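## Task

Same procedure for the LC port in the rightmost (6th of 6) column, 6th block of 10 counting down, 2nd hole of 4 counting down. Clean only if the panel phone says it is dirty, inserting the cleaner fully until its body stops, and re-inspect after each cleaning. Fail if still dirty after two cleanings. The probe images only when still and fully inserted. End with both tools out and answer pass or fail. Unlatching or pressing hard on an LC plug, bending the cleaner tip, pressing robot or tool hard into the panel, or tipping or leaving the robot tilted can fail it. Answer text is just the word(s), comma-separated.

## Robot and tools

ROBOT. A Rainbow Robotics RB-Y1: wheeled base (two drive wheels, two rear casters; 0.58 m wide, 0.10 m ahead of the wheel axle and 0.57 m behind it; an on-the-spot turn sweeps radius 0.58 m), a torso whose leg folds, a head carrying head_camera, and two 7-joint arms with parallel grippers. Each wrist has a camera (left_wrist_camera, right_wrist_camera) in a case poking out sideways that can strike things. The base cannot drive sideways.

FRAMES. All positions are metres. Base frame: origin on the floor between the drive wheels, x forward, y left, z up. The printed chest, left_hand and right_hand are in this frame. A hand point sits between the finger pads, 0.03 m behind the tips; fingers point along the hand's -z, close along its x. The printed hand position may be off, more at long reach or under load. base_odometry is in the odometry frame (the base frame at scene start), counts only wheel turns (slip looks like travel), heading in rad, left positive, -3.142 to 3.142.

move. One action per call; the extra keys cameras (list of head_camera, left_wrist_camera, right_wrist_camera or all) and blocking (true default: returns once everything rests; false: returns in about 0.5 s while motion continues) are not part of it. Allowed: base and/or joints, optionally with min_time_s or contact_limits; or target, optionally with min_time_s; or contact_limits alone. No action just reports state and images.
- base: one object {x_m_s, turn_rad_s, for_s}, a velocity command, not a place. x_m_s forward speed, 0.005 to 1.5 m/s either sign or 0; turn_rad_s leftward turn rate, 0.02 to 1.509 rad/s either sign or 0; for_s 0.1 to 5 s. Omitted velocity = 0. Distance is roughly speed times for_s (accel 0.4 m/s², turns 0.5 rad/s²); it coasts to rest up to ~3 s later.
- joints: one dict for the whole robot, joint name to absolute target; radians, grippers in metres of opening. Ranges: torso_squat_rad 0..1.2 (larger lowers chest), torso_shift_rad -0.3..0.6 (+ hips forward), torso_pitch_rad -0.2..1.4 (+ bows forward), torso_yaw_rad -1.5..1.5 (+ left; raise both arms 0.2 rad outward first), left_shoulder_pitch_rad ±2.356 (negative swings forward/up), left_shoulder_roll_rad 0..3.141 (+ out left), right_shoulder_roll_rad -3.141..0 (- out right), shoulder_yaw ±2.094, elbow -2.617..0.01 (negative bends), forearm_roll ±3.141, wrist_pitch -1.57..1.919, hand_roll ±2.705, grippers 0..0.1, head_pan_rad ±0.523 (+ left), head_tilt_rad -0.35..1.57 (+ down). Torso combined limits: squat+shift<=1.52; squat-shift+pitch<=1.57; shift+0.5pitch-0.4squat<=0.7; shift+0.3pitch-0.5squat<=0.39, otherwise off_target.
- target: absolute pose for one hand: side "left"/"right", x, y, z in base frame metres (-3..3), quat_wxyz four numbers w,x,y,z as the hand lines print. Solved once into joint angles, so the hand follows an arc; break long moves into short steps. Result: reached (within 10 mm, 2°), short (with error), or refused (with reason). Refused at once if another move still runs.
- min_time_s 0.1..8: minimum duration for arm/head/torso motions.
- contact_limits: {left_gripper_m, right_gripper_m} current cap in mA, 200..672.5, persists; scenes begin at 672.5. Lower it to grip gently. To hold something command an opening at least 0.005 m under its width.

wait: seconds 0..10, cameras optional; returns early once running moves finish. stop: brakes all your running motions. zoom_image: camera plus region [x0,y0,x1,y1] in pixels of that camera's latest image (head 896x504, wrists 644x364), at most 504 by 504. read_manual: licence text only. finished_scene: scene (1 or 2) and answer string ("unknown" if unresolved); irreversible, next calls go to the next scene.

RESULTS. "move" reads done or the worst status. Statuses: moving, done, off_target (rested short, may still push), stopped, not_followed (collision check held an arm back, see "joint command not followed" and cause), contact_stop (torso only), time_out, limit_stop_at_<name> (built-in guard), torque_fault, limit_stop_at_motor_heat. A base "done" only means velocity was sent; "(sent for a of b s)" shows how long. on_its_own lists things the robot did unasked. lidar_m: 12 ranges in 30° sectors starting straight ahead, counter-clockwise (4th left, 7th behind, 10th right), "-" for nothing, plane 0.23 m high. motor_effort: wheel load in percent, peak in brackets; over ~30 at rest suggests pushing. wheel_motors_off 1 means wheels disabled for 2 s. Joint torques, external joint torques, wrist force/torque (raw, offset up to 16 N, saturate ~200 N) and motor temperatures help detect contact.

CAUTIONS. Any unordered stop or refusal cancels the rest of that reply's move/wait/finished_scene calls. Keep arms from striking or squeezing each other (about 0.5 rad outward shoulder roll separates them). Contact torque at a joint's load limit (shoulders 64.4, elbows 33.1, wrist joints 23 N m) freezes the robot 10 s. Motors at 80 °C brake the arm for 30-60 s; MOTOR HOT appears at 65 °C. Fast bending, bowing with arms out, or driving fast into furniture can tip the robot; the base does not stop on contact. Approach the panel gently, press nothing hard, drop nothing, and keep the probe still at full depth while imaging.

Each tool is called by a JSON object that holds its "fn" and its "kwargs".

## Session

{"fn": "move", "kwargs": {}}

Scene clock: 0.00 s.
Joint torques (N m): no reading
External joint torques (N m): no reading
Motor temperatures (°C): left_arm=[32 34 30 31 36 34 31] | right_arm=[36 28 31 31 36 35 45]
Wrist force (N): no reading
Wrist torque (N m): no reading
Wrist force, peak (N): no reading
base_odometry: x=+0.000 y=+0.000 heading=+0.000
lidar_m: 1.12 1.04 2.07 2.03 2.12 2.91 4.38 3.63 2.68 2.58 2.04 1.33
base_status: not commanded
joint_positions: torso_squat_rad=+0.350 torso_shift_rad=+0.000 torso_pitch_rad=+0.000 torso_yaw_rad=+0.000 left_shoulder_pitch_rad=+0.035 left_shoulder_roll_rad=+0.019 left_shoulder_yaw_rad=+0.038 left_elbow_rad=-0.137 left_forearm_roll_rad=+0.011 left_wrist_pitch_rad=+0.031 left_hand_roll_rad=-0.010 left_gripper_m=+0.018 right_shoulder_pitch_rad=+0.061 right_shoulder_roll_rad=-0.401 right_shoulder_yaw_rad=+0.710 right_elbow_rad=-1.400 right_forearm_roll_rad=+1.864 right_wrist_pitch_rad=+0.765 right_hand_roll_rad=-0.731 right_gripper_m=+0.047 head_pan_rad=+0.000 head_tilt_rad=+0.400
joint_status: not commanded
wheel_motors_off: 0
motor_effort: left_wheel=+0 right_wheel=+2
chest: x=-0.2280 y=+0.0008 z=+1.2475 quat_wxyz=(+1.000, -0.001, +0.000, +0.000) (m; base frame)
left_hand: x=-0.1938 y=+0.2370 z=+0.5627 quat_wxyz=(+0.999, +0.010, -0.037, +0.025) (m; base frame)
right_hand: x=+0.1912 y=-0.1952 z=+0.9277 quat_wxyz=(+0.497, -0.507, -0.502, +0.494) (m; base frame)
pictures: head_camera, left_wrist_camera, right_wrist_camera

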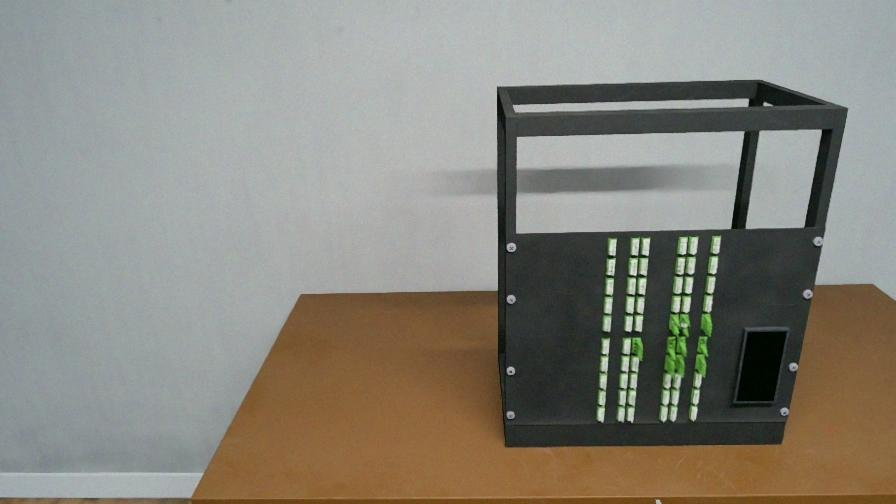

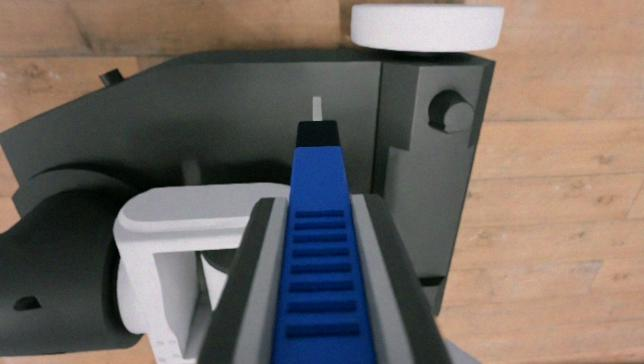

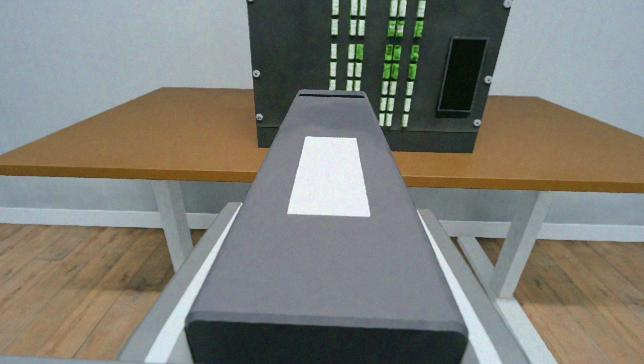

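{"fn": "zoom_image", "kwargs": {"camera": "head_camera", "region": [480, 70, 860, 260]}}

{"fn": "zoom_image", "kwargs": {"camera": "head_camera", "region": [480, 270, 860, 460]}}

{"fn": "zoom_image", "kwargs": {"camera": "right_wrist_camera", "region": [240, 0, 520, 160]}}

Scaled by 1.326 from the camera's 896x504 image, which has a finer 1280x720 frame.

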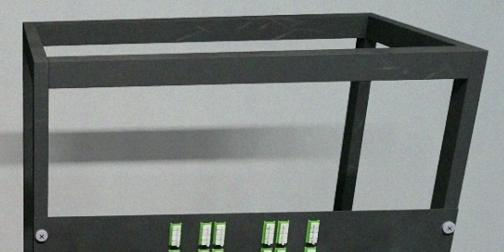

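Scaled by 1.326 from the camera's 896x504 image, which has a finer 1280x720 frame.

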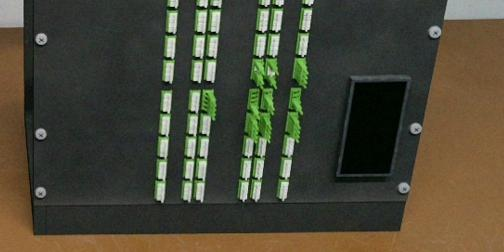

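Scaled by 1.800 from the camera's 644x364 image, which has a finer 920x520 frame.

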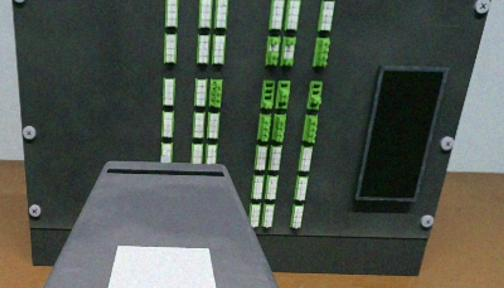

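{"fn": "move", "kwargs": {"base": {"turn_rad_s":-0.7,"for_s":1.75}}}

{"fn": "wait", "kwargs": {"seconds": 0.3}}

Scene clock: 6.00 s.
Joint torques (N m): left_arm=[-0.04 1.28 -0.19 0.35 0.18 -0.2 -0.19] | right_arm=[-7.47 -2.79 -3.49 -8.29 0.94 1.78 -0.13]
External joint torques (N m): left_arm=[0.68 0.55 -0.23 0.23 0.17 0.06 -0.19] | right_arm=[0.56 -0.16 0.07 0.38 0.01 0.39 -0.13]
Wrist force (N): left_arm=[-1.6 -4.4 -2.8] | right_arm=[-2.2 16.3 5.7]
Wrist torque (N m): left_arm=[0.68 0.01 0.24] | right_arm=[-1.65 -0.11 -0.23]
Wrist force, peak (N): left_arm=[-1.2 -5.0 -3.1] | right_arm=[-2.5 16.6 5.8]
move: done
base_odometry: x=+0.000 y=+0.000 heading=-1.236
lidar_m: 2.54 1.34 1.44 1.07 1.80 2.03 2.05 2.46 4.37 4.40 2.87 2.59
base_status: done (sent for 1.77 of 1.77 s)
joint_positions: torso_squat_rad=+0.350 torso_shift_rad=+0.000 torso_pitch_rad=+0.000 torso_yaw_rad=+0.000 left_shoulder_pitch_rad=+0.035 left_shoulder_roll_rad=+0.019 left_shoulder_yaw_rad=+0.038 left_elbow_rad=-0.137 left_forearm_roll_rad=+0.011 left_wrist_pitch_rad=+0.031 left_hand_roll_rad=-0.010 left_gripper_m=+0.018 right_shoulder_pitch_rad=+0.061 right_shoulder_roll_rad=-0.401 right_shoulder_yaw_rad=+0.710 right_elbow_rad=-1.400 right_forearm_roll_rad=+1.864 right_wrist_pitch_rad=+0.765 right_hand_roll_rad=-0.731 right_gripper_m=+0.047 head_pan_rad=+0.000 head_tilt_rad=+0.400
joint_status: not commanded
wheel_motors_off: 0
motor_effort: left_wheel=+8(31) right_wheel=+4(23)
chest: x=-0.2280 y=+0.0008 z=+1.2475 quat_wxyz=(+1.000, -0.001, +0.000, +0.000) (m; base frame)
left_hand: x=-0.1938 y=+0.2370 z=+0.5627 quat_wxyz=(+0.999, +0.010, -0.037, +0.025) (m; base frame)
right_hand: x=+0.1912 y=-0.1952 z=+0.9277 quat_wxyz=(+0.497, -0.507, -0.502, +0.494) (m; base frame)
pictures: none

Scene clock: 6.30 s.
Joint torques (N m): left_arm=[-0.08 1.36 -0.11 0.39 0.18 -0.21 -0.05] | right_arm=[-7.97 -2.92 -3.83 -8.33 0.88 1.91 -0.16]
External joint torques (N m): left_arm=[0.65 0.63 -0.15 0.27 0.18 0.05 -0.05] | right_arm=[0.06 -0.29 -0.27 0.34 -0.06 0.51 -0.15]
Wrist force (N): left_arm=[-1.4 -4.1 -2.8] | right_arm=[-2.1 16.1 5.4]
Wrist torque (N m): left_arm=[0.63 0.07 0.25] | right_arm=[-1.63 -0.12 -0.24]
Wrist force, peak (N): left_arm=[-2.0 -4.8 -2.9] | right_arm=[-2.5 16.5 5.6]
base_odometry: x=+0.000 y=+0.000 heading=-1.236
lidar_m: 2.55 1.33 1.45 1.08 1.79 2.03 2.04 2.46 4.37 4.39 2.86 2.59
base_status: done (sent for 1.77 of 1.77 s)
joint_positions: torso_squat_rad=+0.350 torso_shift_rad=+0.000 torso_pitch_rad=+0.000 torso_yaw_rad=+0.000 left_shoulder_pitch_rad=+0.035 left_shoulder_roll_rad=+0.019 left_shoulder_yaw_rad=+0.038 left_elbow_rad=-0.137 left_forearm_roll_rad=+0.011 left_wrist_pitch_rad=+0.031 left_hand_roll_rad=-0.010 left_gripper_m=+0.018 right_shoulder_pitch_rad=+0.061 right_shoulder_roll_rad=-0.401 right_shoulder_yaw_rad=+0.710 right_elbow_rad=-1.400 right_forearm_roll_rad=+1.864 right_wrist_pitch_rad=+0.765 right_hand_roll_rad=-0.731 right_gripper_m=+0.047 head_pan_rad=+0.000 head_tilt_rad=+0.400
joint_status: not commanded
wheel_motors_off: 0
motor_effort: left_wheel=+8(31) right_wheel=+4(23)
chest: x=-0.2280 y=+0.0008 z=+1.2475 quat_wxyz=(+1.000, -0.001, +0.000, +0.000) (m; base frame)
left_hand: x=-0.1938 y=+0.2370 z=+0.5627 quat_wxyz=(+0.999, +0.010, -0.037, +0.025) (m; base frame)
right_hand: x=+0.1912 y=-0.1952 z=+0.9277 quat_wxyz=(+0.497, -0.507, -0.502, +0.494) (m; base frame)
wait: 0.30 s; at rest by 0.27 s
pictures: none

{"fn": "move", "kwargs": {"base": {"x_m_s":0.25,"for_s":1.5}}}

{"fn": "move", "kwargs": {"base": {"turn_rad_s":0.7,"for_s":1.75}}}

{"fn": "move", "kwargs": {"joints": {"left_shoulder_pitch_rad":0.243,"left_shoulder_roll_rad":0.308,"left_shoulder_yaw_rad":-0.586,"left_elbow_rad":-2.048,"left_forearm_roll_rad":-1.287,"left_wrist_pitch_rad":0.582,"left_hand_roll_rad":-0.19,"head_tilt_rad":0.7}, "min_time_s": 3}}

{"fn": "move", "kwargs": {"target": {"side":"right","x":0.12,"y":-0.25,"z":1.08,"quat_wxyz":[0.5,-0.5,-0.5,0.5]}, "min_time_s": 2}}

{"fn": "wait", "kwargs": {"seconds": 0.4, "cameras": ["all"]}}

{"fn": "zoom_image", "kwargs": {"camera": "head_camera", "region": [400, 120, 620, 300]}}

{"fn": "zoom_image", "kwargs": {"camera": "right_wrist_camera", "region": [0, 0, 340, 260]}}

{"fn": "zoom_image", "kwargs": {"camera": "left_wrist_camera", "region": [280, 0, 644, 260]}}

Scene clock: 9.60 s.
Joint torques (N m): left_arm=[0.15 1.42 -0.51 0.35 0.28 -0.2 -0.1] | right_arm=[-8.33 -3 -3.63 -8.29 0.89 1.81 -0.24]
External joint torques (N m): left_arm=[0.88 0.69 -0.55 0.23 0.28 0.05 -0.1] | right_arm=[-0.31 -0.38 -0.08 0.38 -0.05 0.41 -0.23]
Wrist force (N): left_arm=[-1.6 -4.6 -2.9] | right_arm=[-2.2 16.0 5.3]
Wrist torque (N m): left_arm=[0.67 0.02 0.23] | right_arm=[-1.61 -0.13 -0.24]
Wrist force, peak (N): left_arm=[-1.4 -4.8 -3.5] | right_arm=[-2.4 16.7 6.1]
move: done
base_odometry: x=+0.123 y=-0.354 heading=-1.237
lidar_m: 2.25 1.02 1.31 1.15 1.12 2.38 2.39 2.89 4.50 3.92 2.49 2.24
base_status: done (sent for 1.5 of 1.5 s)
joint_positions: torso_squat_rad=+0.350 torso_shift_rad=+0.000 torso_pitch_rad=+0.000 torso_yaw_rad=+0.000 left_shoulder_pitch_rad=+0.035 left_shoulder_roll_rad=+0.019 left_shoulder_yaw_rad=+0.038 left_elbow_rad=-0.137 left_forearm_roll_rad=+0.011 left_wrist_pitch_rad=+0.031 left_hand_roll_rad=-0.010 left_gripper_m=+0.018 right_shoulder_pitch_rad=+0.061 right_shoulder_roll_rad=-0.401 right_shoulder_yaw_rad=+0.710 right_elbow_rad=-1.400 right_forearm_roll_rad=+1.864 right_wrist_pitch_rad=+0.765 right_hand_roll_rad=-0.731 right_gripper_m=+0.047 head_pan_rad=+0.000 head_tilt_rad=+0.400
joint_status: not commanded
wheel_motors_off: 0
motor_effort: left_wheel=-8(32) right_wheel=+3(26)
chest: x=-0.2279 y=+0.0008 z=+1.2475 quat_wxyz=(+1.000, -0.001, +0.000, +0.000) (m; base frame)
left_hand: x=-0.1937 y=+0.2370 z=+0.5627 quat_wxyz=(+0.999, +0.010, -0.037, +0.025) (m; base frame)
right_hand: x=+0.1912 y=-0.1953 z=+0.9275 quat_wxyz=(+0.497, -0.507, -0.502, +0.494) (m; base frame)
pictures: none

Scene clock: 13.33 s.
Joint torques (N m): left_arm=[0.68 1.65 -0.3 0.53 0.24 -0.24 -0.14] | right_arm=[-8.36 -3.09 -3.61 -8.43 0.98 1.74 -0.15]
External joint torques (N m): left_arm=[1.41 0.92 -0.34 0.41 0.23 0.01 -0.14] | right_arm=[-0.34 -0.46 -0.06 0.24 0.04 0.35 -0.14]
Wrist force (N): left_arm=[-1.9 -4.2 -3.3] | right_arm=[-2.2 16.4 5.5]
Wrist torque (N m): left_arm=[0.63 -0.02 0.24] | right_arm=[-1.66 -0.12 -0.24]
Wrist force, peak (N): left_arm=[-1.8 -4.7 -3.4] | right_arm=[-2.4 16.6 6.0]
move: done
base_odometry: x=+0.123 y=-0.354 heading=-0.001
lidar_m: 1.32 1.09 1.90 2.38 2.47 3.41 4.50 3.16 2.32 2.24 1.85 1.03
base_status: done (sent for 1.77 of 1.77 s)
joint_positions: torso_squat_rad=+0.350 torso_shift_rad=+0.000 torso_pitch_rad=+0.000 torso_yaw_rad=+0.000 left_shoulder_pitch_rad=+0.035 left_shoulder_roll_rad=+0.019 left_shoulder_yaw_rad=+0.038 left_elbow_rad=-0.137 left_forearm_roll_rad=+0.011 left_wrist_pitch_rad=+0.031 left_hand_roll_rad=-0.010 left_gripper_m=+0.018 right_shoulder_pitch_rad=+0.061 right_shoulder_roll_rad=-0.401 right_shoulder_yaw_rad=+0.710 right_elbow_rad=-1.400 right_forearm_roll_rad=+1.864 right_wrist_pitch_rad=+0.765 right_hand_roll_rad=-0.731 right_gripper_m=+0.047 head_pan_rad=+0.000 head_tilt_rad=+0.400
joint_status: not commanded
wheel_motors_off: 0
motor_effort: left_wheel=+5(32) right_wheel=+7(22)
chest: x=-0.2279 y=+0.0008 z=+1.2475 quat_wxyz=(+1.000, -0.001, +0.000, +0.000) (m; base frame)
left_hand: x=-0.1937 y=+0.2370 z=+0.5627 quat_wxyz=(+0.999, +0.010, -0.037, +0.025) (m; base frame)
right_hand: x=+0.1912 y=-0.1953 z=+0.9275 quat_wxyz=(+0.497, -0.507, -0.502, +0.494) (m; base frame)
pictures: none

Scene clock: 16.63 s.
Joint torques (N m): left_arm=[-3.8 1.55 0.76 -10.4 -0.68 -0.44 -0.32] | right_arm=[-8.57 -2.86 -3.56 -8.6 0.94 1.84 -0.17]
External joint torques (N m): left_arm=[2.26 2.18 -1.12 0.14 0.3 -0.07 -0.34] | right_arm=[-0.55 -0.24 -0.01 0.07 0.01 0.44 -0.16]
Wrist force (N): left_arm=[-0.5 -10.0 3.6] | right_arm=[-2.2 16.3 5.5]
Wrist torque (N m): left_arm=[0.93 0.07 0.42] | right_arm=[-1.65 -0.14 -0.23]
Wrist force, peak (N): left_arm=[-1.1 -10.6 3.7] | right_arm=[-2.0 16.7 5.4]
move: done
base_odometry: x=+0.123 y=-0.354 heading=-0.001
lidar_m: 1.31 1.09 1.90 2.38 2.49 3.41 4.50 3.15 2.32 2.24 1.86 1.03
base_status: not commanded
joint_positions: torso_squat_rad=+0.350 torso_shift_rad=+0.000 torso_pitch_rad=+0.000 torso_yaw_rad=+0.000 left_shoulder_pitch_rad=+0.243 left_shoulder_roll_rad=+0.308 left_shoulder_yaw_rad=-0.586 left_elbow_rad=-2.048 left_forearm_roll_rad=-1.287 left_wrist_pitch_rad=+0.582 left_hand_roll_rad=-0.190 left_gripper_m=+0.018 right_shoulder_pitch_rad=+0.061 right_shoulder_roll_rad=-0.401 right_shoulder_yaw_rad=+0.710 right_elbow_rad=-1.400 right_forearm_roll_rad=+1.864 right_wrist_pitch_rad=+0.765 right_hand_roll_rad=-0.731 right_gripper_m=+0.047 head_pan_rad=+0.000 head_tilt_rad=+0.700
joint_status: all done
wheel_motors_off: 0
motor_effort: left_wheel=+5(5) right_wheel=+6(9)
chest: x=-0.2279 y=+0.0008 z=+1.2475 quat_wxyz=(+1.000, -0.001, +0.000, +0.000) (m; base frame)
left_hand: x=+0.1800 y=+0.1496 z=+1.0596 quat_wxyz=(+0.498, +0.501, -0.502, -0.499) (m; base frame)
right_hand: x=+0.1912 y=-0.1953 z=+0.9275 quat_wxyz=(+0.497, -0.507, -0.502, +0.494) (m; base frame)
pictures: none

Scene clock: 18.97 s.
Joint torques (N m): left_arm=[-3.94 1.46 0.69 -10.35 -0.78 -0.23 -0.2] | right_arm=[-2.45 -7.85 -6.24 -10.09 1.19 0.21 -0.03]
External joint torques (N m): left_arm=[2.12 2.09 -1.19 0.19 0.2 0.14 -0.22] | right_arm=[-0.08 -1.36 -1.35 -0.3 0.04 -0.14 -0.02]
Wrist force (N): left_arm=[-1.0 -10.6 3.4] | right_arm=[-1.8 16.3 5.6]
Wrist torque (N m): left_arm=[1.00 -0.02 0.46] | right_arm=[-1.65 -0.07 -0.35]
Wrist force, peak (N): left_arm=[-0.7 -10.9 3.6] | right_arm=[-2.5 16.6 6.1]
move: done
base_odometry: x=+0.123 y=-0.354 heading=-0.001
lidar_m: 1.32 1.09 1.89 2.37 2.49 3.40 4.50 3.15 2.32 2.24 1.86 1.02
base_status: not commanded
joint_positions: torso_squat_rad=+0.350 torso_shift_rad=+0.000 torso_pitch_rad=+0.000 torso_yaw_rad=+0.000 left_shoulder_pitch_rad=+0.243 left_shoulder_roll_rad=+0.308 left_shoulder_yaw_rad=-0.586 left_elbow_rad=-2.048 left_forearm_roll_rad=-1.287 left_wrist_pitch_rad=+0.582 left_hand_roll_rad=-0.190 left_gripper_m=+0.018 right_shoulder_pitch_rad=+0.466 right_shoulder_roll_rad=-0.751 right_shoulder_yaw_rad=+0.498 right_elbow_rad=-2.286 right_forearm_roll_rad=+1.335 right_wrist_pitch_rad=+0.639 right_hand_roll_rad=-0.169 right_gripper_m=+0.047 head_pan_rad=+0.000 head_tilt_rad=+0.700
joint_status: all done
wheel_motors_off: 0
motor_effort: left_wheel=+5(5) right_wheel=+8(9)
chest: x=-0.2279 y=+0.0008 z=+1.2475 quat_wxyz=(+1.000, -0.001, +0.000, +0.000) (m; base frame)
left_hand: x=+0.1800 y=+0.1496 z=+1.0596 quat_wxyz=(+0.498, +0.501, -0.502, -0.499) (m; base frame)
right_hand: x=+0.1197 y=-0.2495 z=+1.0795 quat_wxyz=(+0.497, -0.500, -0.503, +0.499) (m; base frame)
right_hand_status: reached (checked arc, planned for 2.0 s): 1 mm and 0.5 deg off.
pictures: none

Scene clock: 19.37 s.
Joint torques (N m): left_arm=[-3.54 1.26 0.94 -10.3 -0.69 -0.31 -0.27] | right_arm=[-2.69 -7.68 -6.22 -10.26 1.17 0.24 0.06]
External joint torques (N m): left_arm=[2.52 1.88 -0.94 0.25 0.29 0.06 -0.28] | right_arm=[-0.31 -1.19 -1.33 -0.46 0.02 -0.11 0.06]
Wrist force (N): left_arm=[-1.1 -10.3 3.7] | right_arm=[-2.5 16.3 6.0]
Wrist torque (N m): left_arm=[0.98 -0.01 0.43] | right_arm=[-1.64 -0.16 -0.36]
Wrist force, peak (N): left_arm=[-0.8 -10.6 3.9] | right_arm=[-2.6 16.5 5.8]
base_odometry: x=+0.123 y=-0.354 heading=-0.001
lidar_m: 1.32 1.09 1.90 2.38 2.48 3.42 4.50 3.17 2.32 2.24 1.85 1.01
base_status: not commanded
joint_positions: torso_squat_rad=+0.350 torso_shift_rad=+0.000 torso_pitch_rad=+0.000 torso_yaw_rad=+0.000 left_shoulder_pitch_rad=+0.243 left_shoulder_roll_rad=+0.308 left_shoulder_yaw_rad=-0.586 left_elbow_rad=-2.048 left_forearm_roll_rad=-1.287 left_wrist_pitch_rad=+0.582 left_hand_roll_rad=-0.190 left_gripper_m=+0.018 right_shoulder_pitch_rad=+0.466 right_shoulder_roll_rad=-0.751 right_shoulder_yaw_rad=+0.498 right_elbow_rad=-2.286 right_forearm_roll_rad=+1.335 right_wrist_pitch_rad=+0.639 right_hand_roll_rad=-0.169 right_gripper_m=+0.047 head_pan_rad=+0.000 head_tilt_rad=+0.700
joint_status: all done
wheel_motors_off: 0
motor_effort: left_wheel=+5(5) right_wheel=+8(9)
chest: x=-0.2279 y=+0.0008 z=+1.2475 quat_wxyz=(+1.000, -0.001, +0.000, +0.000) (m; base frame)
left_hand: x=+0.1800 y=+0.1496 z=+1.0596 quat_wxyz=(+0.498, +0.501, -0.502, -0.499) (m; base frame)
right_hand: x=+0.1198 y=-0.2495 z=+1.0795 quat_wxyz=(+0.497, -0.500, -0.503, +0.499) (m; base frame)
right_hand_status: reached (checked arc, planned for 2.0 s): 1 mm and 0.5 deg off.
wait: 0.40 s; at rest by 0.27 s
pictures: head_camera, left_wrist_camera, right_wrist_camera

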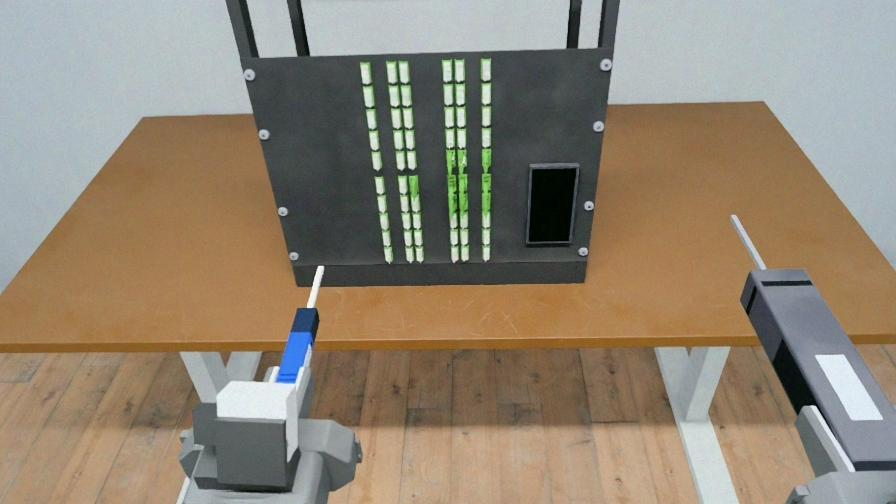

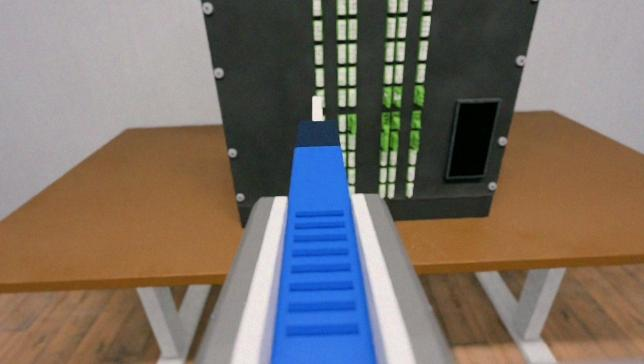

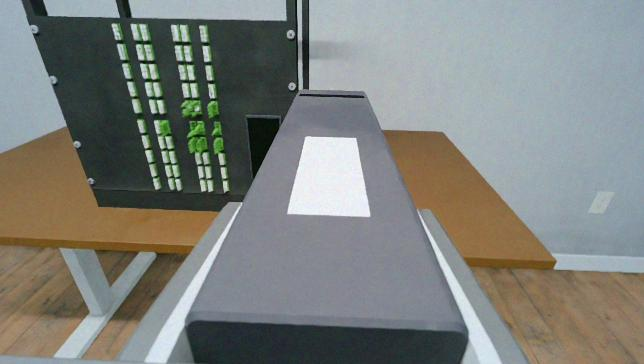

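Scaled by 2.291 from the camera's 896x504 image, which has a finer 1280x720 frame.

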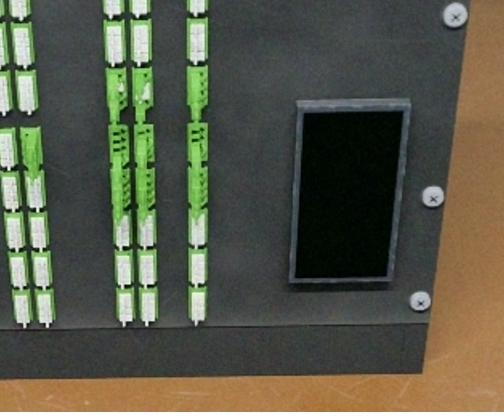

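Scaled by 1.482 from the camera's 644x364 image, which has a finer 920x520 frame.

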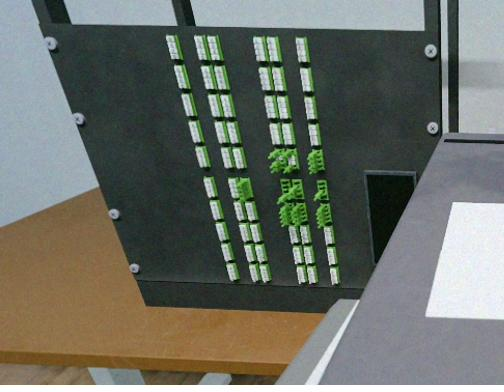

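Scaled by 1.385 from the camera's 644x364 image, which has a finer 1265x715 frame.

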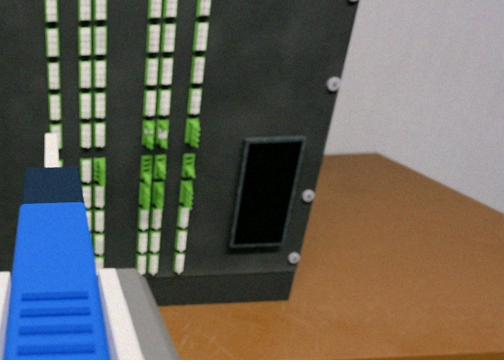

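{"fn": "move", "kwargs": {"base": {"turn_rad_s":-0.1,"for_s":0.6}}}

{"fn": "move", "kwargs": {"base": {"x_m_s":0.1,"for_s":0.73}}}

{"fn": "move", "kwargs": {"joints": {"torso_yaw_rad":0.15,"head_pan_rad":-0.15}, "min_time_s": 1.5}}

{"fn": "move", "kwargs": {"target": {"side":"right","x":0.22,"y":0.0,"z":0.945,"quat_wxyz":[0.49,-0.49,-0.5098,0.5098]}, "min_time_s": 3}}

{"fn": "wait", "kwargs": {"seconds": 0.4, "cameras": ["all"]}}

{"fn": "zoom_image", "kwargs": {"camera": "right_wrist_camera", "region": [280, 20, 380, 110]}}

{"fn": "zoom_image", "kwargs": {"camera": "right_wrist_camera", "region": [0, 0, 320, 260]}}

{"fn": "zoom_image", "kwargs": {"camera": "right_wrist_camera", "region": [340, 0, 560, 260]}}

Scene clock: 23.40 s.
Joint torques (N m): left_arm=[-3.72 1.35 0.8 -10.41 -0.72 -0.3 -0.26] | right_arm=[-2.62 -7.34 -6.18 -10.09 1.18 0.47 0.06]
External joint torques (N m): left_arm=[2.34 1.97 -1.08 0.13 0.26 0.08 -0.28] | right_arm=[-0.24 -0.85 -1.28 -0.3 0.03 0.12 0.06]
Wrist force (N): left_arm=[-1.4 -10.0 3.4] | right_arm=[-2.4 16.4 5.8]
Wrist torque (N m): left_arm=[0.94 -0.03 0.43] | right_arm=[-1.67 -0.14 -0.35]
Wrist force, peak (N): left_arm=[-0.9 -10.9 3.5] | right_arm=[-2.5 16.6 5.5]
move: done
base_odometry: x=+0.123 y=-0.354 heading=-0.061
lidar_m: 1.32 1.09 1.80 2.38 2.44 3.22 4.50 3.35 2.36 2.24 1.98 1.03
base_status: done (sent for 0.6 of 0.6 s)
joint_positions: torso_squat_rad=+0.350 torso_shift_rad=+0.000 torso_pitch_rad=+0.000 torso_yaw_rad=+0.000 left_shoulder_pitch_rad=+0.243 left_shoulder_roll_rad=+0.308 left_shoulder_yaw_rad=-0.586 left_elbow_rad=-2.048 left_forearm_roll_rad=-1.287 left_wrist_pitch_rad=+0.582 left_hand_roll_rad=-0.190 left_gripper_m=+0.018 right_shoulder_pitch_rad=+0.466 right_shoulder_roll_rad=-0.751 right_shoulder_yaw_rad=+0.498 right_elbow_rad=-2.286 right_forearm_roll_rad=+1.335 right_wrist_pitch_rad=+0.639 right_hand_roll_rad=-0.169 right_gripper_m=+0.047 head_pan_rad=+0.000 head_tilt_rad=+0.700
joint_status: not commanded
wheel_motors_off: 0
motor_effort: left_wheel=-3(16) right_wheel=-6(11)
chest: x=-0.2279 y=+0.0008 z=+1.2475 quat_wxyz=(+1.000, -0.001, +0.000, +0.000) (m; base frame)
left_hand: x=+0.1800 y=+0.1496 z=+1.0596 quat_wxyz=(+0.498, +0.501, -0.502, -0.499) (m; base frame)
right_hand: x=+0.1198 y=-0.2495 z=+1.0795 quat_wxyz=(+0.497, -0.500, -0.503, +0.499) (m; base frame)
pictures: none

Scene clock: 24.77 s.
Joint torques (N m): left_arm=[-4.52 1.59 1.16 -10.44 -0.83 -0.23 -0.25] | right_arm=[-2.94 -7.21 -6.28 -9.85 1.25 0.3 0.04]
External joint torques (N m): left_arm=[1.53 2.21 -0.72 0.1 0.15 0.14 -0.27] | right_arm=[-0.57 -0.72 -1.39 -0.05 0.1 -0.05 0.05]
Wrist force (N): left_arm=[-0.8 -10.5 3.6] | right_arm=[-2.4 16.1 5.4]
Wrist torque (N m): left_arm=[1.01 0.01 0.44] | right_arm=[-1.62 -0.15 -0.36]
Wrist force, peak (N): left_arm=[-1.1 -10.6 4.3] | right_arm=[-2.4 16.6 5.7]
move: done
base_odometry: x=+0.196 y=-0.359 heading=-0.059
lidar_m: 1.24 1.03 1.72 2.38 2.45 3.23 4.56 3.34 2.35 2.24 1.87 0.96
base_status: done (sent for 0.73 of 0.73 s)
joint_positions: torso_squat_rad=+0.350 torso_shift_rad=+0.000 torso_pitch_rad=+0.000 torso_yaw_rad=+0.000 left_shoulder_pitch_rad=+0.243 left_shoulder_roll_rad=+0.308 left_shoulder_yaw_rad=-0.586 left_elbow_rad=-2.048 left_forearm_roll_rad=-1.287 left_wrist_pitch_rad=+0.582 left_hand_roll_rad=-0.190 left_gripper_m=+0.018 right_shoulder_pitch_rad=+0.466 right_shoulder_roll_rad=-0.751 right_shoulder_yaw_rad=+0.498 right_elbow_rad=-2.286 right_forearm_roll_rad=+1.335 right_wrist_pitch_rad=+0.639 right_hand_roll_rad=-0.169 right_gripper_m=+0.047 head_pan_rad=+0.000 head_tilt_rad=+0.700
joint_status: not commanded
wheel_motors_off: 0
motor_effort: left_wheel=+12(31) right_wheel=-10(24)
chest: x=-0.2279 y=+0.0008 z=+1.2475 quat_wxyz=(+1.000, -0.001, +0.000, +0.000) (m; base frame)
left_hand: x=+0.1800 y=+0.1496 z=+1.0595 quat_wxyz=(+0.498, +0.501, -0.502, -0.499) (m; base frame)
right_hand: x=+0.1198 y=-0.2495 z=+1.0795 quat_wxyz=(+0.497, -0.500, -0.503, +0.499) (m; base frame)
pictures: none

Scene clock: 26.57 s.
Joint torques (N m): left_arm=[-4.65 1.16 0.98 -10.46 -0.72 -0.15 -0.28] | right_arm=[-3.1 -7.27 -6.32 -9.87 1.19 0.34 -0.03]
External joint torques (N m): left_arm=[1.4 1.79 -0.9 0.08 0.26 0.22 -0.3] | right_arm=[-0.73 -0.78 -1.43 -0.08 0.04 -0.01 -0.02]
Wrist force (N): left_arm=[-1.0 -10.0 3.5] | right_arm=[-2.4 16.5 5.7]
Wrist torque (N m): left_arm=[0.95 0.00 0.43] | right_arm=[-1.67 -0.16 -0.35]
Wrist force, peak (N): left_arm=[-1.5 -10.8 3.6] | right_arm=[-2.5 16.7 5.5]
move: done
base_odometry: x=+0.196 y=-0.359 heading=-0.059
lidar_m: 1.25 1.04 1.72 2.38 2.45 3.22 4.57 3.34 2.36 2.24 1.88 0.96
base_status: not commanded
joint_positions: torso_squat_rad=+0.350 torso_shift_rad=+0.000 torso_pitch_rad=+0.000 torso_yaw_rad=+0.150 left_shoulder_pitch_rad=+0.243 left_shoulder_roll_rad=+0.308 left_shoulder_yaw_rad=-0.586 left_elbow_rad=-2.048 left_forearm_roll_rad=-1.287 left_wrist_pitch_rad=+0.582 left_hand_roll_rad=-0.190 left_gripper_m=+0.018 right_shoulder_pitch_rad=+0.466 right_shoulder_roll_rad=-0.751 right_shoulder_yaw_rad=+0.498 right_elbow_rad=-2.286 right_forearm_roll_rad=+1.335 right_wrist_pitch_rad=+0.639 right_hand_roll_rad=-0.169 right_gripper_m=+0.047 head_pan_rad=-0.150 head_tilt_rad=+0.700
joint_status: all done
wheel_motors_off: 0
motor_effort: left_wheel=+12(12) right_wheel=-6(11)
chest: x=-0.2279 y=+0.0008 z=+1.2475 quat_wxyz=(+0.997, -0.001, +0.000, +0.075) (m; base frame)
left_hand: x=+0.1531 y=+0.2089 z=+1.0594 quat_wxyz=(+0.534, +0.537, -0.463, -0.460) (m; base frame)
right_hand: x=+0.1532 y=-0.1948 z=+1.0794 quat_wxyz=(+0.459, -0.461, -0.539, +0.535) (m; base frame)
pictures: none

Scene clock: 29.90 s.
Joint torques (N m): left_arm=[-4.57 1.08 0.94 -10.44 -0.77 -0.39 -0.3] | right_arm=[-11.49 6.82 -0.17 -8.91 1.68 1.21 -0.55]
External joint torques (N m): left_arm=[1.48 1.71 -0.94 0.1 0.2 -0.02 -0.32] | right_arm=[-1.42 0.94 0.44 0.67 0.25 0.42 -0.54]
Wrist force (N): left_arm=[-1.1 -10.4 3.4] | right_arm=[-2.3 16.5 5.3]
Wrist torque (N m): left_arm=[0.99 0.00 0.42] | right_arm=[-1.66 -0.11 -0.25]
Wrist force, peak (N): left_arm=[-1.1 -10.8 3.4] | right_arm=[-2.3 16.9 5.1]
move: done
base_odometry: x=+0.196 y=-0.359 heading=-0.059
lidar_m: 1.25 1.03 1.72 2.38 2.43 3.24 4.58 3.35 2.37 2.24 1.87 0.97
base_status: not commanded
joint_positions: torso_squat_rad=+0.350 torso_shift_rad=+0.000 torso_pitch_rad=+0.000 torso_yaw_rad=+0.150 left_shoulder_pitch_rad=+0.243 left_shoulder_roll_rad=+0.308 left_shoulder_yaw_rad=-0.586 left_elbow_rad=-2.048 left_forearm_roll_rad=-1.287 left_wrist_pitch_rad=+0.582 left_hand_roll_rad=-0.190 left_gripper_m=+0.018 right_shoulder_pitch_rad=-0.073 right_shoulder_roll_rad=-0.017 right_shoulder_yaw_rad=+0.753 right_elbow_rad=-1.227 right_forearm_roll_rad=+1.753 right_wrist_pitch_rad=+0.900 right_hand_roll_rad=-0.389 right_gripper_m=+0.047 head_pan_rad=-0.150 head_tilt_rad=+0.700
joint_status: all done
wheel_motors_off: 0
motor_effort: left_wheel=+12(12) right_wheel=-11(11)
chest: x=-0.2279 y=+0.0008 z=+1.2475 quat_wxyz=(+0.997, -0.001, +0.000, +0.075) (m; base frame)
left_hand: x=+0.1531 y=+0.2089 z=+1.0594 quat_wxyz=(+0.534, +0.537, -0.463, -0.460) (m; base frame)
right_hand: x=+0.2197 y=-0.0001 z=+0.9457 quat_wxyz=(+0.490, -0.488, -0.509, +0.513) (m; base frame)
right_hand_status: reached (checked arc, planned for 3.0 s): 1 mm and 0.4 deg off.
pictures: none

Scene clock: 30.30 s.
Joint torques (N m): left_arm=[-4.42 1.44 0.9 -10.22 -0.79 -0.27 -0.26] | right_arm=[-11.55 7.01 -0.49 -8.78 1.69 1.23 -0.47]
External joint torques (N m): left_arm=[1.64 2.06 -0.98 0.32 0.19 0.11 -0.27] | right_arm=[-1.48 1.13 0.12 0.81 0.26 0.44 -0.47]
Wrist force (N): left_arm=[-0.8 -10.2 3.4] | right_arm=[-2.3 16.5 5.2]
Wrist torque (N m): left_arm=[0.96 0.00 0.41] | right_arm=[-1.68 -0.13 -0.27]
Wrist force, peak (N): left_arm=[-1.2 -10.8 3.4] | right_arm=[-1.9 16.8 5.7]
base_odometry: x=+0.196 y=-0.359 heading=-0.059
lidar_m: 1.24 1.04 1.71 2.38 2.44 3.24 4.57 3.35 2.36 2.24 1.87 0.96
base_status: not commanded
joint_positions: torso_squat_rad=+0.350 torso_shift_rad=+0.000 torso_pitch_rad=+0.000 torso_yaw_rad=+0.150 left_shoulder_pitch_rad=+0.243 left_shoulder_roll_rad=+0.308 left_shoulder_yaw_rad=-0.586 left_elbow_rad=-2.048 left_forearm_roll_rad=-1.287 left_wrist_pitch_rad=+0.582 left_hand_roll_rad=-0.190 left_gripper_m=+0.018 right_shoulder_pitch_rad=-0.073 right_shoulder_roll_rad=-0.017 right_shoulder_yaw_rad=+0.753 right_elbow_rad=-1.227 right_forearm_roll_rad=+1.753 right_wrist_pitch_rad=+0.900 right_hand_roll_rad=-0.389 right_gripper_m=+0.047 head_pan_rad=-0.150 head_tilt_rad=+0.700
joint_status: all done
wheel_motors_off: 0
motor_effort: left_wheel=+12(12) right_wheel=-8(11)
chest: x=-0.2279 y=+0.0008 z=+1.2475 quat_wxyz=(+0.997, -0.001, +0.000, +0.075) (m; base frame)
left_hand: x=+0.1531 y=+0.2089 z=+1.0594 quat_wxyz=(+0.534, +0.537, -0.463, -0.460) (m; base frame)
right_hand: x=+0.2197 y=-0.0001 z=+0.9457 quat_wxyz=(+0.490, -0.488, -0.509, +0.513) (m; base frame)
right_hand_status: reached (checked arc, planned for 3.0 s): 1 mm and 0.4 deg off.
wait: 0.40 s; at rest by 0.27 s
pictures: head_camera, left_wrist_camera, right_wrist_camera

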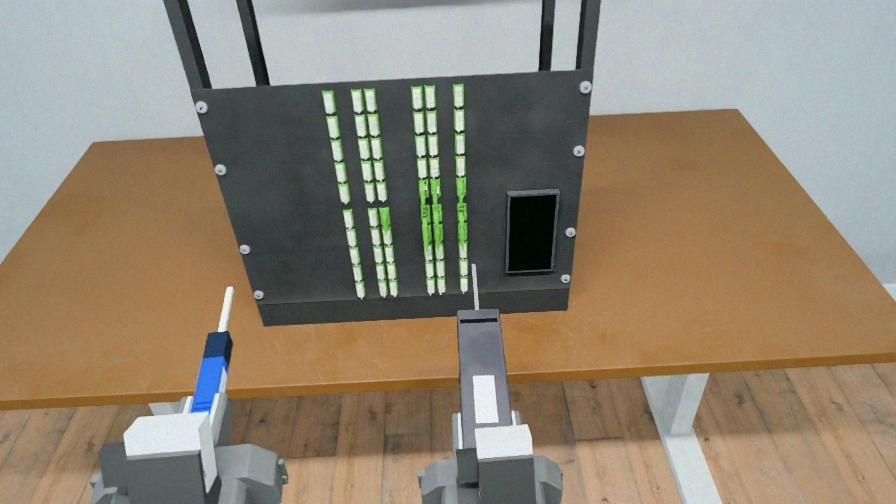

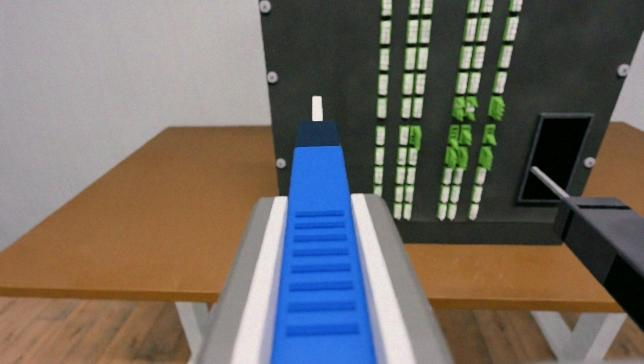

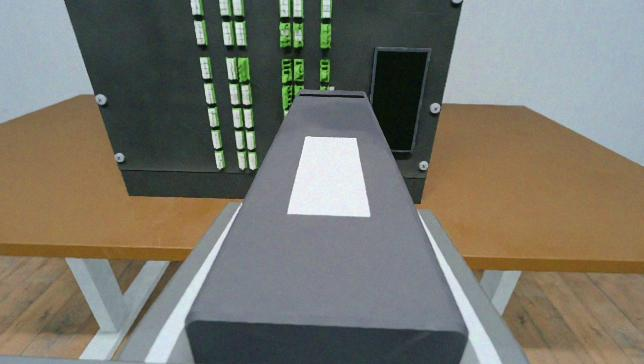

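Scaled by 5.040 from the camera's 644x364 image, which has a finer 920x520 frame.

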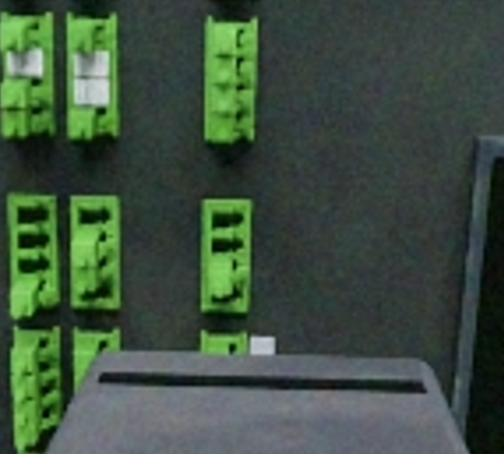

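Scaled by 1.575 from the camera's 644x364 image, which has a finer 920x520 frame.

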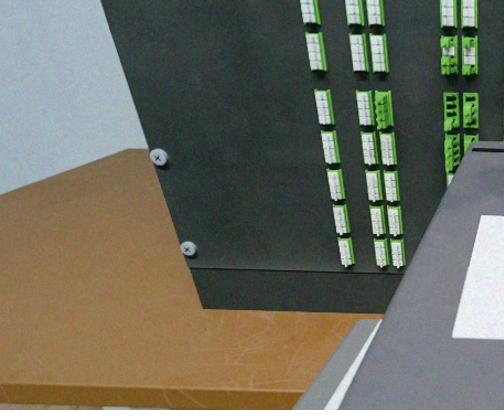

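Scaled by 1.938 from the camera's 644x364 image, which has a finer 920x520 frame.

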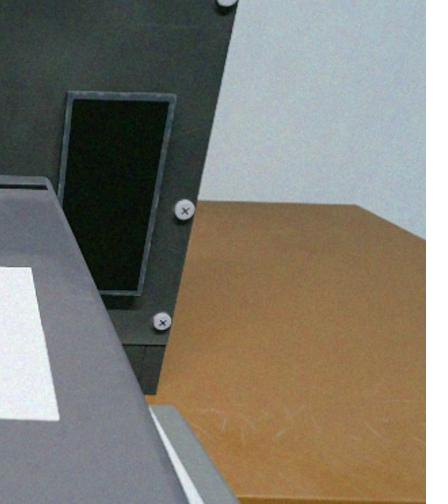

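{"fn": "move", "kwargs": {"target": {"side":"right","x":0.295,"y":0.0117,"z":0.9455,"quat_wxyz":[0.48618,-0.49382,-0.51348,0.50612]}, "min_time_s": 2}}

{"fn": "wait", "kwargs": {"seconds": 0.4, "cameras": ["all"]}}

{"fn": "zoom_image", "kwargs": {"camera": "right_wrist_camera", "region": [300, 50, 370, 100]}}

{"fn": "zoom_image", "kwargs": {"camera": "head_camera", "region": [420, 150, 520, 270]}}

{"fn": "zoom_image", "kwargs": {"camera": "left_wrist_camera", "region": [440, 80, 600, 240]}}

{"fn": "zoom_image", "kwargs": {"camera": "right_wrist_camera", "region": [140, 70, 500, 364]}}

Scene clock: 34.50 s.
Joint torques (N m): left_arm=[-4.56 1.33 1.02 -10.37 -0.77 -0.39 -0.26] | right_arm=[-17.19 4.77 -1.75 -7.37 1.36 1.76 -0.49]
External joint torques (N m): left_arm=[1.5 1.95 -0.85 0.17 0.21 -0.01 -0.27] | right_arm=[-1.49 1.19 0.45 0.67 0.02 0.61 -0.48]
Wrist force (N): left_arm=[-1.3 -10.2 3.4] | right_arm=[-2.2 16.2 5.4]
Wrist torque (N m): left_arm=[0.95 -0.04 0.42] | right_arm=[-1.65 -0.11 -0.24]
Wrist force, peak (N): left_arm=[-1.3 -10.7 3.7] | right_arm=[-2.2 16.8 5.7]
move: done
base_odometry: x=+0.196 y=-0.359 heading=-0.059
lidar_m: 1.24 1.04 1.72 2.38 2.45 3.24 4.58 3.35 2.36 2.24 1.87 0.97
base_status: not commanded
joint_positions: torso_squat_rad=+0.350 torso_shift_rad=+0.000 torso_pitch_rad=+0.000 torso_yaw_rad=+0.150 left_shoulder_pitch_rad=+0.243 left_shoulder_roll_rad=+0.308 left_shoulder_yaw_rad=-0.586 left_elbow_rad=-2.048 left_forearm_roll_rad=-1.287 left_wrist_pitch_rad=+0.582 left_hand_roll_rad=-0.190 left_gripper_m=+0.018 right_shoulder_pitch_rad=-0.443 right_shoulder_roll_rad=+0.000 right_shoulder_yaw_rad=+0.830 right_elbow_rad=-0.815 right_forearm_roll_rad=+1.574 right_wrist_pitch_rad=+0.971 right_hand_roll_rad=-0.581 right_gripper_m=+0.047 head_pan_rad=-0.150 head_tilt_rad=+0.700
joint_status: all done
wheel_motors_off: 0
motor_effort: left_wheel=+12(12) right_wheel=-7(11)
chest: x=-0.2279 y=+0.0008 z=+1.2475 quat_wxyz=(+0.997, -0.001, +0.000, +0.075) (m; base frame)
left_hand: x=+0.1531 y=+0.2089 z=+1.0594 quat_wxyz=(+0.534, +0.537, -0.463, -0.460) (m; base frame)
right_hand: x=+0.2952 y=+0.0107 z=+0.9456 quat_wxyz=(+0.486, -0.493, -0.513, +0.508) (m; base frame)
right_hand_status: reached (checked arc, planned for 2.0 s): 1 mm and 0.2 deg off.
pictures: none

Scene clock: 34.90 s.
Joint torques (N m): left_arm=[-4.34 1.15 0.89 -10.46 -0.84 -0.28 -0.25] | right_arm=[-16.76 4.7 -1.27 -7.31 1.24 1.77 -0.43]
External joint torques (N m): left_arm=[1.72 1.77 -0.98 0.09 0.14 0.1 -0.26] | right_arm=[-1.06 1.12 0.93 0.73 -0.1 0.62 -0.43]
Wrist force (N): left_arm=[-1.0 -10.3 3.5] | right_arm=[-2.3 16.3 5.5]
Wrist torque (N m): left_arm=[0.97 0.00 0.41] | right_arm=[-1.65 -0.12 -0.24]
Wrist force, peak (N): left_arm=[-1.3 -10.9 3.3] | right_arm=[-2.3 16.4 5.7]
base_odometry: x=+0.196 y=-0.359 heading=-0.059
lidar_m: 1.24 1.04 1.71 2.39 2.45 3.24 4.57 3.35 2.35 2.23 1.88 0.97
base_status: not commanded
joint_positions: torso_squat_rad=+0.350 torso_shift_rad=+0.000 torso_pitch_rad=+0.000 torso_yaw_rad=+0.150 left_shoulder_pitch_rad=+0.243 left_shoulder_roll_rad=+0.308 left_shoulder_yaw_rad=-0.586 left_elbow_rad=-2.048 left_forearm_roll_rad=-1.287 left_wrist_pitch_rad=+0.582 left_hand_roll_rad=-0.190 left_gripper_m=+0.018 right_shoulder_pitch_rad=-0.443 right_shoulder_roll_rad=+0.000 right_shoulder_yaw_rad=+0.830 right_elbow_rad=-0.815 right_forearm_roll_rad=+1.574 right_wrist_pitch_rad=+0.971 right_hand_roll_rad=-0.581 right_gripper_m=+0.047 head_pan_rad=-0.150 head_tilt_rad=+0.700
joint_status: all done
wheel_motors_off: 0
motor_effort: left_wheel=+12(12) right_wheel=-9(11)
chest: x=-0.2279 y=+0.0008 z=+1.2475 quat_wxyz=(+0.997, -0.001, +0.000, +0.075) (m; base frame)
left_hand: x=+0.1531 y=+0.2089 z=+1.0594 quat_wxyz=(+0.534, +0.537, -0.463, -0.460) (m; base frame)
right_hand: x=+0.2952 y=+0.0107 z=+0.9456 quat_wxyz=(+0.486, -0.493, -0.513, +0.508) (m; base frame)
right_hand_status: reached (checked arc, planned for 2.0 s): 1 mm and 0.2 deg off.
wait: 0.40 s; at rest by 0.27 s
pictures: head_camera, left_wrist_camera, right_wrist_camera

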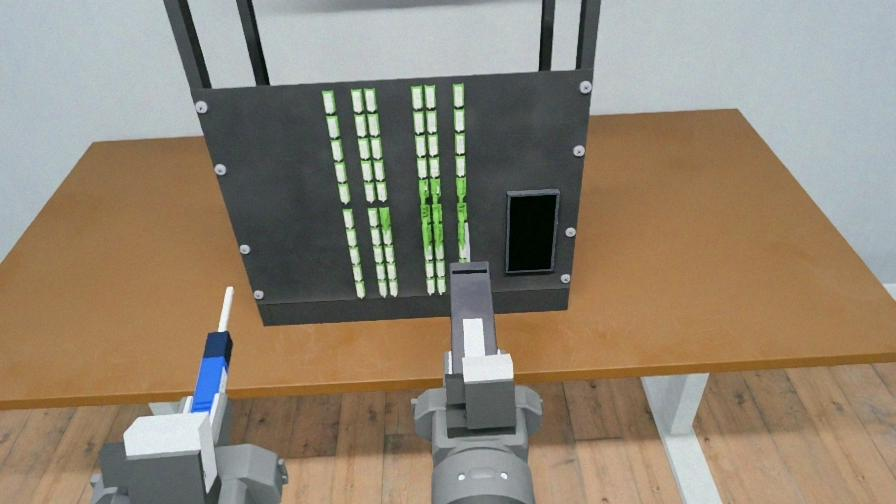

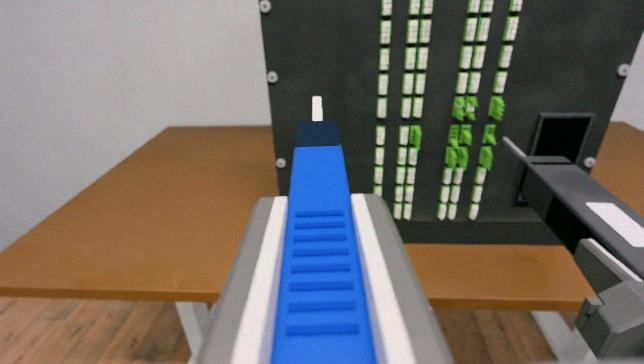

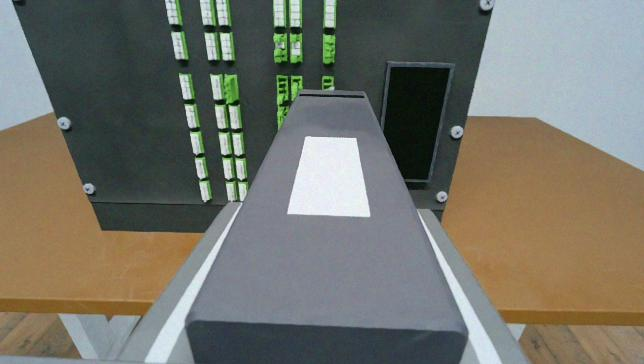

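Scaled by 7.200 from the camera's 644x364 image, which has a finer 920x520 frame.

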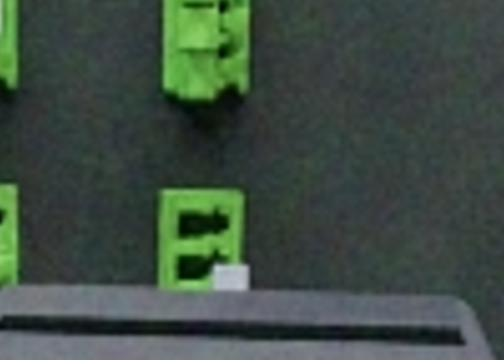

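Scaled by 4.200 from the camera's 896x504 image, which has a finer 1280x720 frame.

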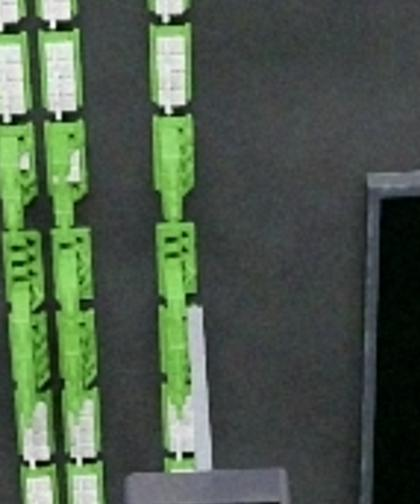

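Scaled by 3.150 from the camera's 644x364 image, which has a finer 1265x715 frame.

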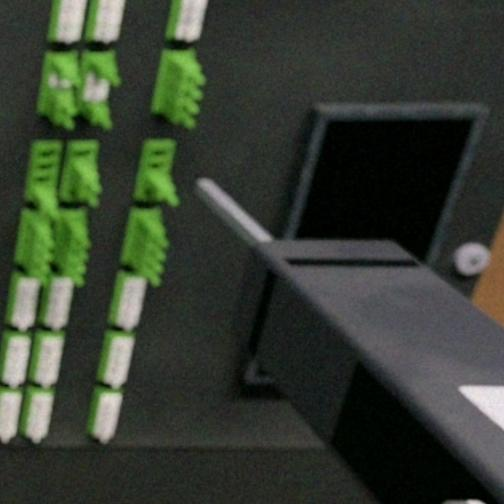

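Scaled by 1.400 from the camera's 644x364 image, which has a finer 920x520 frame.

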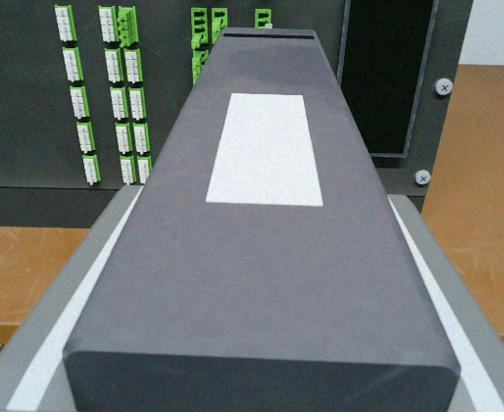

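{"fn": "move", "kwargs": {"target": {"side":"right","x":0.31,"y":0.017,"z":0.942,"quat_wxyz":[0.48618,-0.49382,-0.51348,0.50612]}, "min_time_s": 2}}

{"fn": "wait", "kwargs": {"seconds": 0.4, "cameras": ["right_wrist_camera"]}}

{"fn": "zoom_image", "kwargs": {"camera": "right_wrist_camera", "region": [305, 60, 365, 105]}}

Scene clock: 40.30 s.
Joint torques (N m): left_arm=[-4.55 1.2 0.71 -10.3 -0.76 -0.22 -0.24] | right_arm=[-18.67 2.96 -1.81 -5.03 1.29 1.93 -0.58]
External joint torques (N m): left_arm=[1.5 1.83 -1.17 0.24 0.22 0.16 -0.25] | right_arm=[-1.24 0.76 1.02 0.75 -0.02 0.59 -0.57]
Wrist force (N): left_arm=[-1.2 -10.8 3.3] | right_arm=[-2.5 16.3 5.5]
Wrist torque (N m): left_arm=[1.07 -0.02 0.43] | right_arm=[-1.64 -0.15 -0.25]
Wrist force, peak (N): left_arm=[-1.2 -10.6 4.0] | right_arm=[-2.2 16.5 5.6]
move: done
base_odometry: x=+0.196 y=-0.359 heading=-0.059
lidar_m: 1.24 1.03 1.71 2.38 2.44 3.24 4.57 3.35 2.36 2.23 1.88 0.97
base_status: not commanded
joint_positions: torso_squat_rad=+0.350 torso_shift_rad=+0.000 torso_pitch_rad=+0.000 torso_yaw_rad=+0.150 left_shoulder_pitch_rad=+0.243 left_shoulder_roll_rad=+0.308 left_shoulder_yaw_rad=-0.586 left_elbow_rad=-2.048 left_forearm_roll_rad=-1.287 left_wrist_pitch_rad=+0.582 left_hand_roll_rad=-0.190 left_gripper_m=+0.018 right_shoulder_pitch_rad=-0.614 right_shoulder_roll_rad=+0.000 right_shoulder_yaw_rad=+1.074 right_elbow_rad=-0.634 right_forearm_roll_rad=+1.320 right_wrist_pitch_rad=+1.058 right_hand_roll_rad=-0.696 right_gripper_m=+0.047 head_pan_rad=-0.150 head_tilt_rad=+0.700
joint_status: all done
wheel_motors_off: 0
motor_effort: left_wheel=+12(12) right_wheel=-9(11)
chest: x=-0.2279 y=+0.0008 z=+1.2475 quat_wxyz=(+0.997, -0.001, +0.000, +0.075) (m; base frame)
left_hand: x=+0.1531 y=+0.2089 z=+1.0594 quat_wxyz=(+0.534, +0.537, -0.463, -0.460) (m; base frame)
right_hand: x=+0.3101 y=+0.0162 z=+0.9422 quat_wxyz=(+0.486, -0.492, -0.513, +0.509) (m; base frame)
right_hand_status: reached (checked arc, planned for 2.0 s): 1 mm and 0.4 deg off.
pictures: none

Scene clock: 40.70 s.
Joint torques (N m): left_arm=[-4.54 1.14 1.12 -10.18 -0.76 -0.39 -0.28] | right_arm=[-18.74 3.02 -1.73 -4.78 1.31 2 -0.5]
External joint torques (N m): left_arm=[1.51 1.77 -0.76 0.36 0.22 -0.01 -0.3] | right_arm=[-1.31 0.82 1.09 1 0.01 0.66 -0.49]
Wrist force (N): left_arm=[-0.8 -10.2 3.8] | right_arm=[-2.7 16.1 5.3]
Wrist torque (N m): left_arm=[0.96 0.02 0.44] | right_arm=[-1.62 -0.18 -0.24]
Wrist force, peak (N): left_arm=[-1.2 -10.7 3.6] | right_arm=[-2.4 16.4 5.3]
base_odometry: x=+0.196 y=-0.359 heading=-0.059
lidar_m: 1.24 1.04 1.72 2.38 2.44 3.24 4.57 3.35 2.36 2.24 1.87 0.96
base_status: not commanded
joint_positions: torso_squat_rad=+0.350 torso_shift_rad=+0.000 torso_pitch_rad=+0.000 torso_yaw_rad=+0.150 left_shoulder_pitch_rad=+0.243 left_shoulder_roll_rad=+0.308 left_shoulder_yaw_rad=-0.586 left_elbow_rad=-2.048 left_forearm_roll_rad=-1.287 left_wrist_pitch_rad=+0.582 left_hand_roll_rad=-0.190 left_gripper_m=+0.018 right_shoulder_pitch_rad=-0.614 right_shoulder_roll_rad=+0.000 right_shoulder_yaw_rad=+1.074 right_elbow_rad=-0.634 right_forearm_roll_rad=+1.320 right_wrist_pitch_rad=+1.058 right_hand_roll_rad=-0.696 right_gripper_m=+0.047 head_pan_rad=-0.150 head_tilt_rad=+0.700
joint_status: all done
wheel_motors_off: 0
motor_effort: left_wheel=+12(12) right_wheel=-8(11)
chest: x=-0.2279 y=+0.0008 z=+1.2475 quat_wxyz=(+0.997, -0.001, +0.000, +0.075) (m; base frame)
left_hand: x=+0.1531 y=+0.2089 z=+1.0594 quat_wxyz=(+0.534, +0.537, -0.463, -0.460) (m; base frame)
right_hand: x=+0.3101 y=+0.0162 z=+0.9422 quat_wxyz=(+0.486, -0.492, -0.513, +0.509) (m; base frame)
right_hand_status: reached (checked arc, planned for 2.0 s): 1 mm and 0.4 deg off.
wait: 0.40 s; at rest by 0.27 s
pictures: right_wrist_camera

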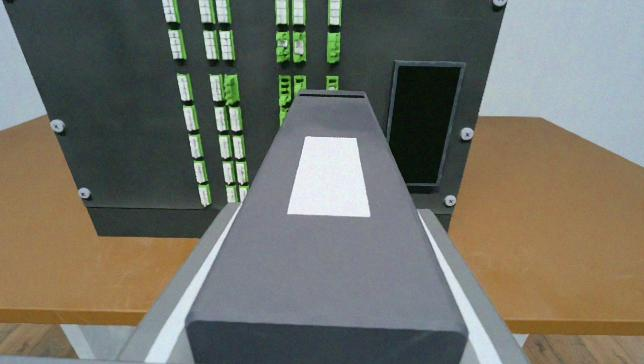

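Scaled by 8.400 from the camera's 644x364 image, which has a finer 920x520 frame.

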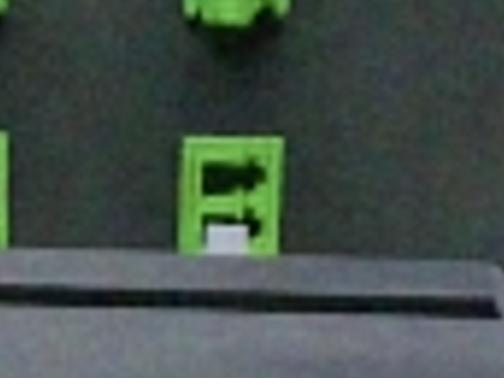

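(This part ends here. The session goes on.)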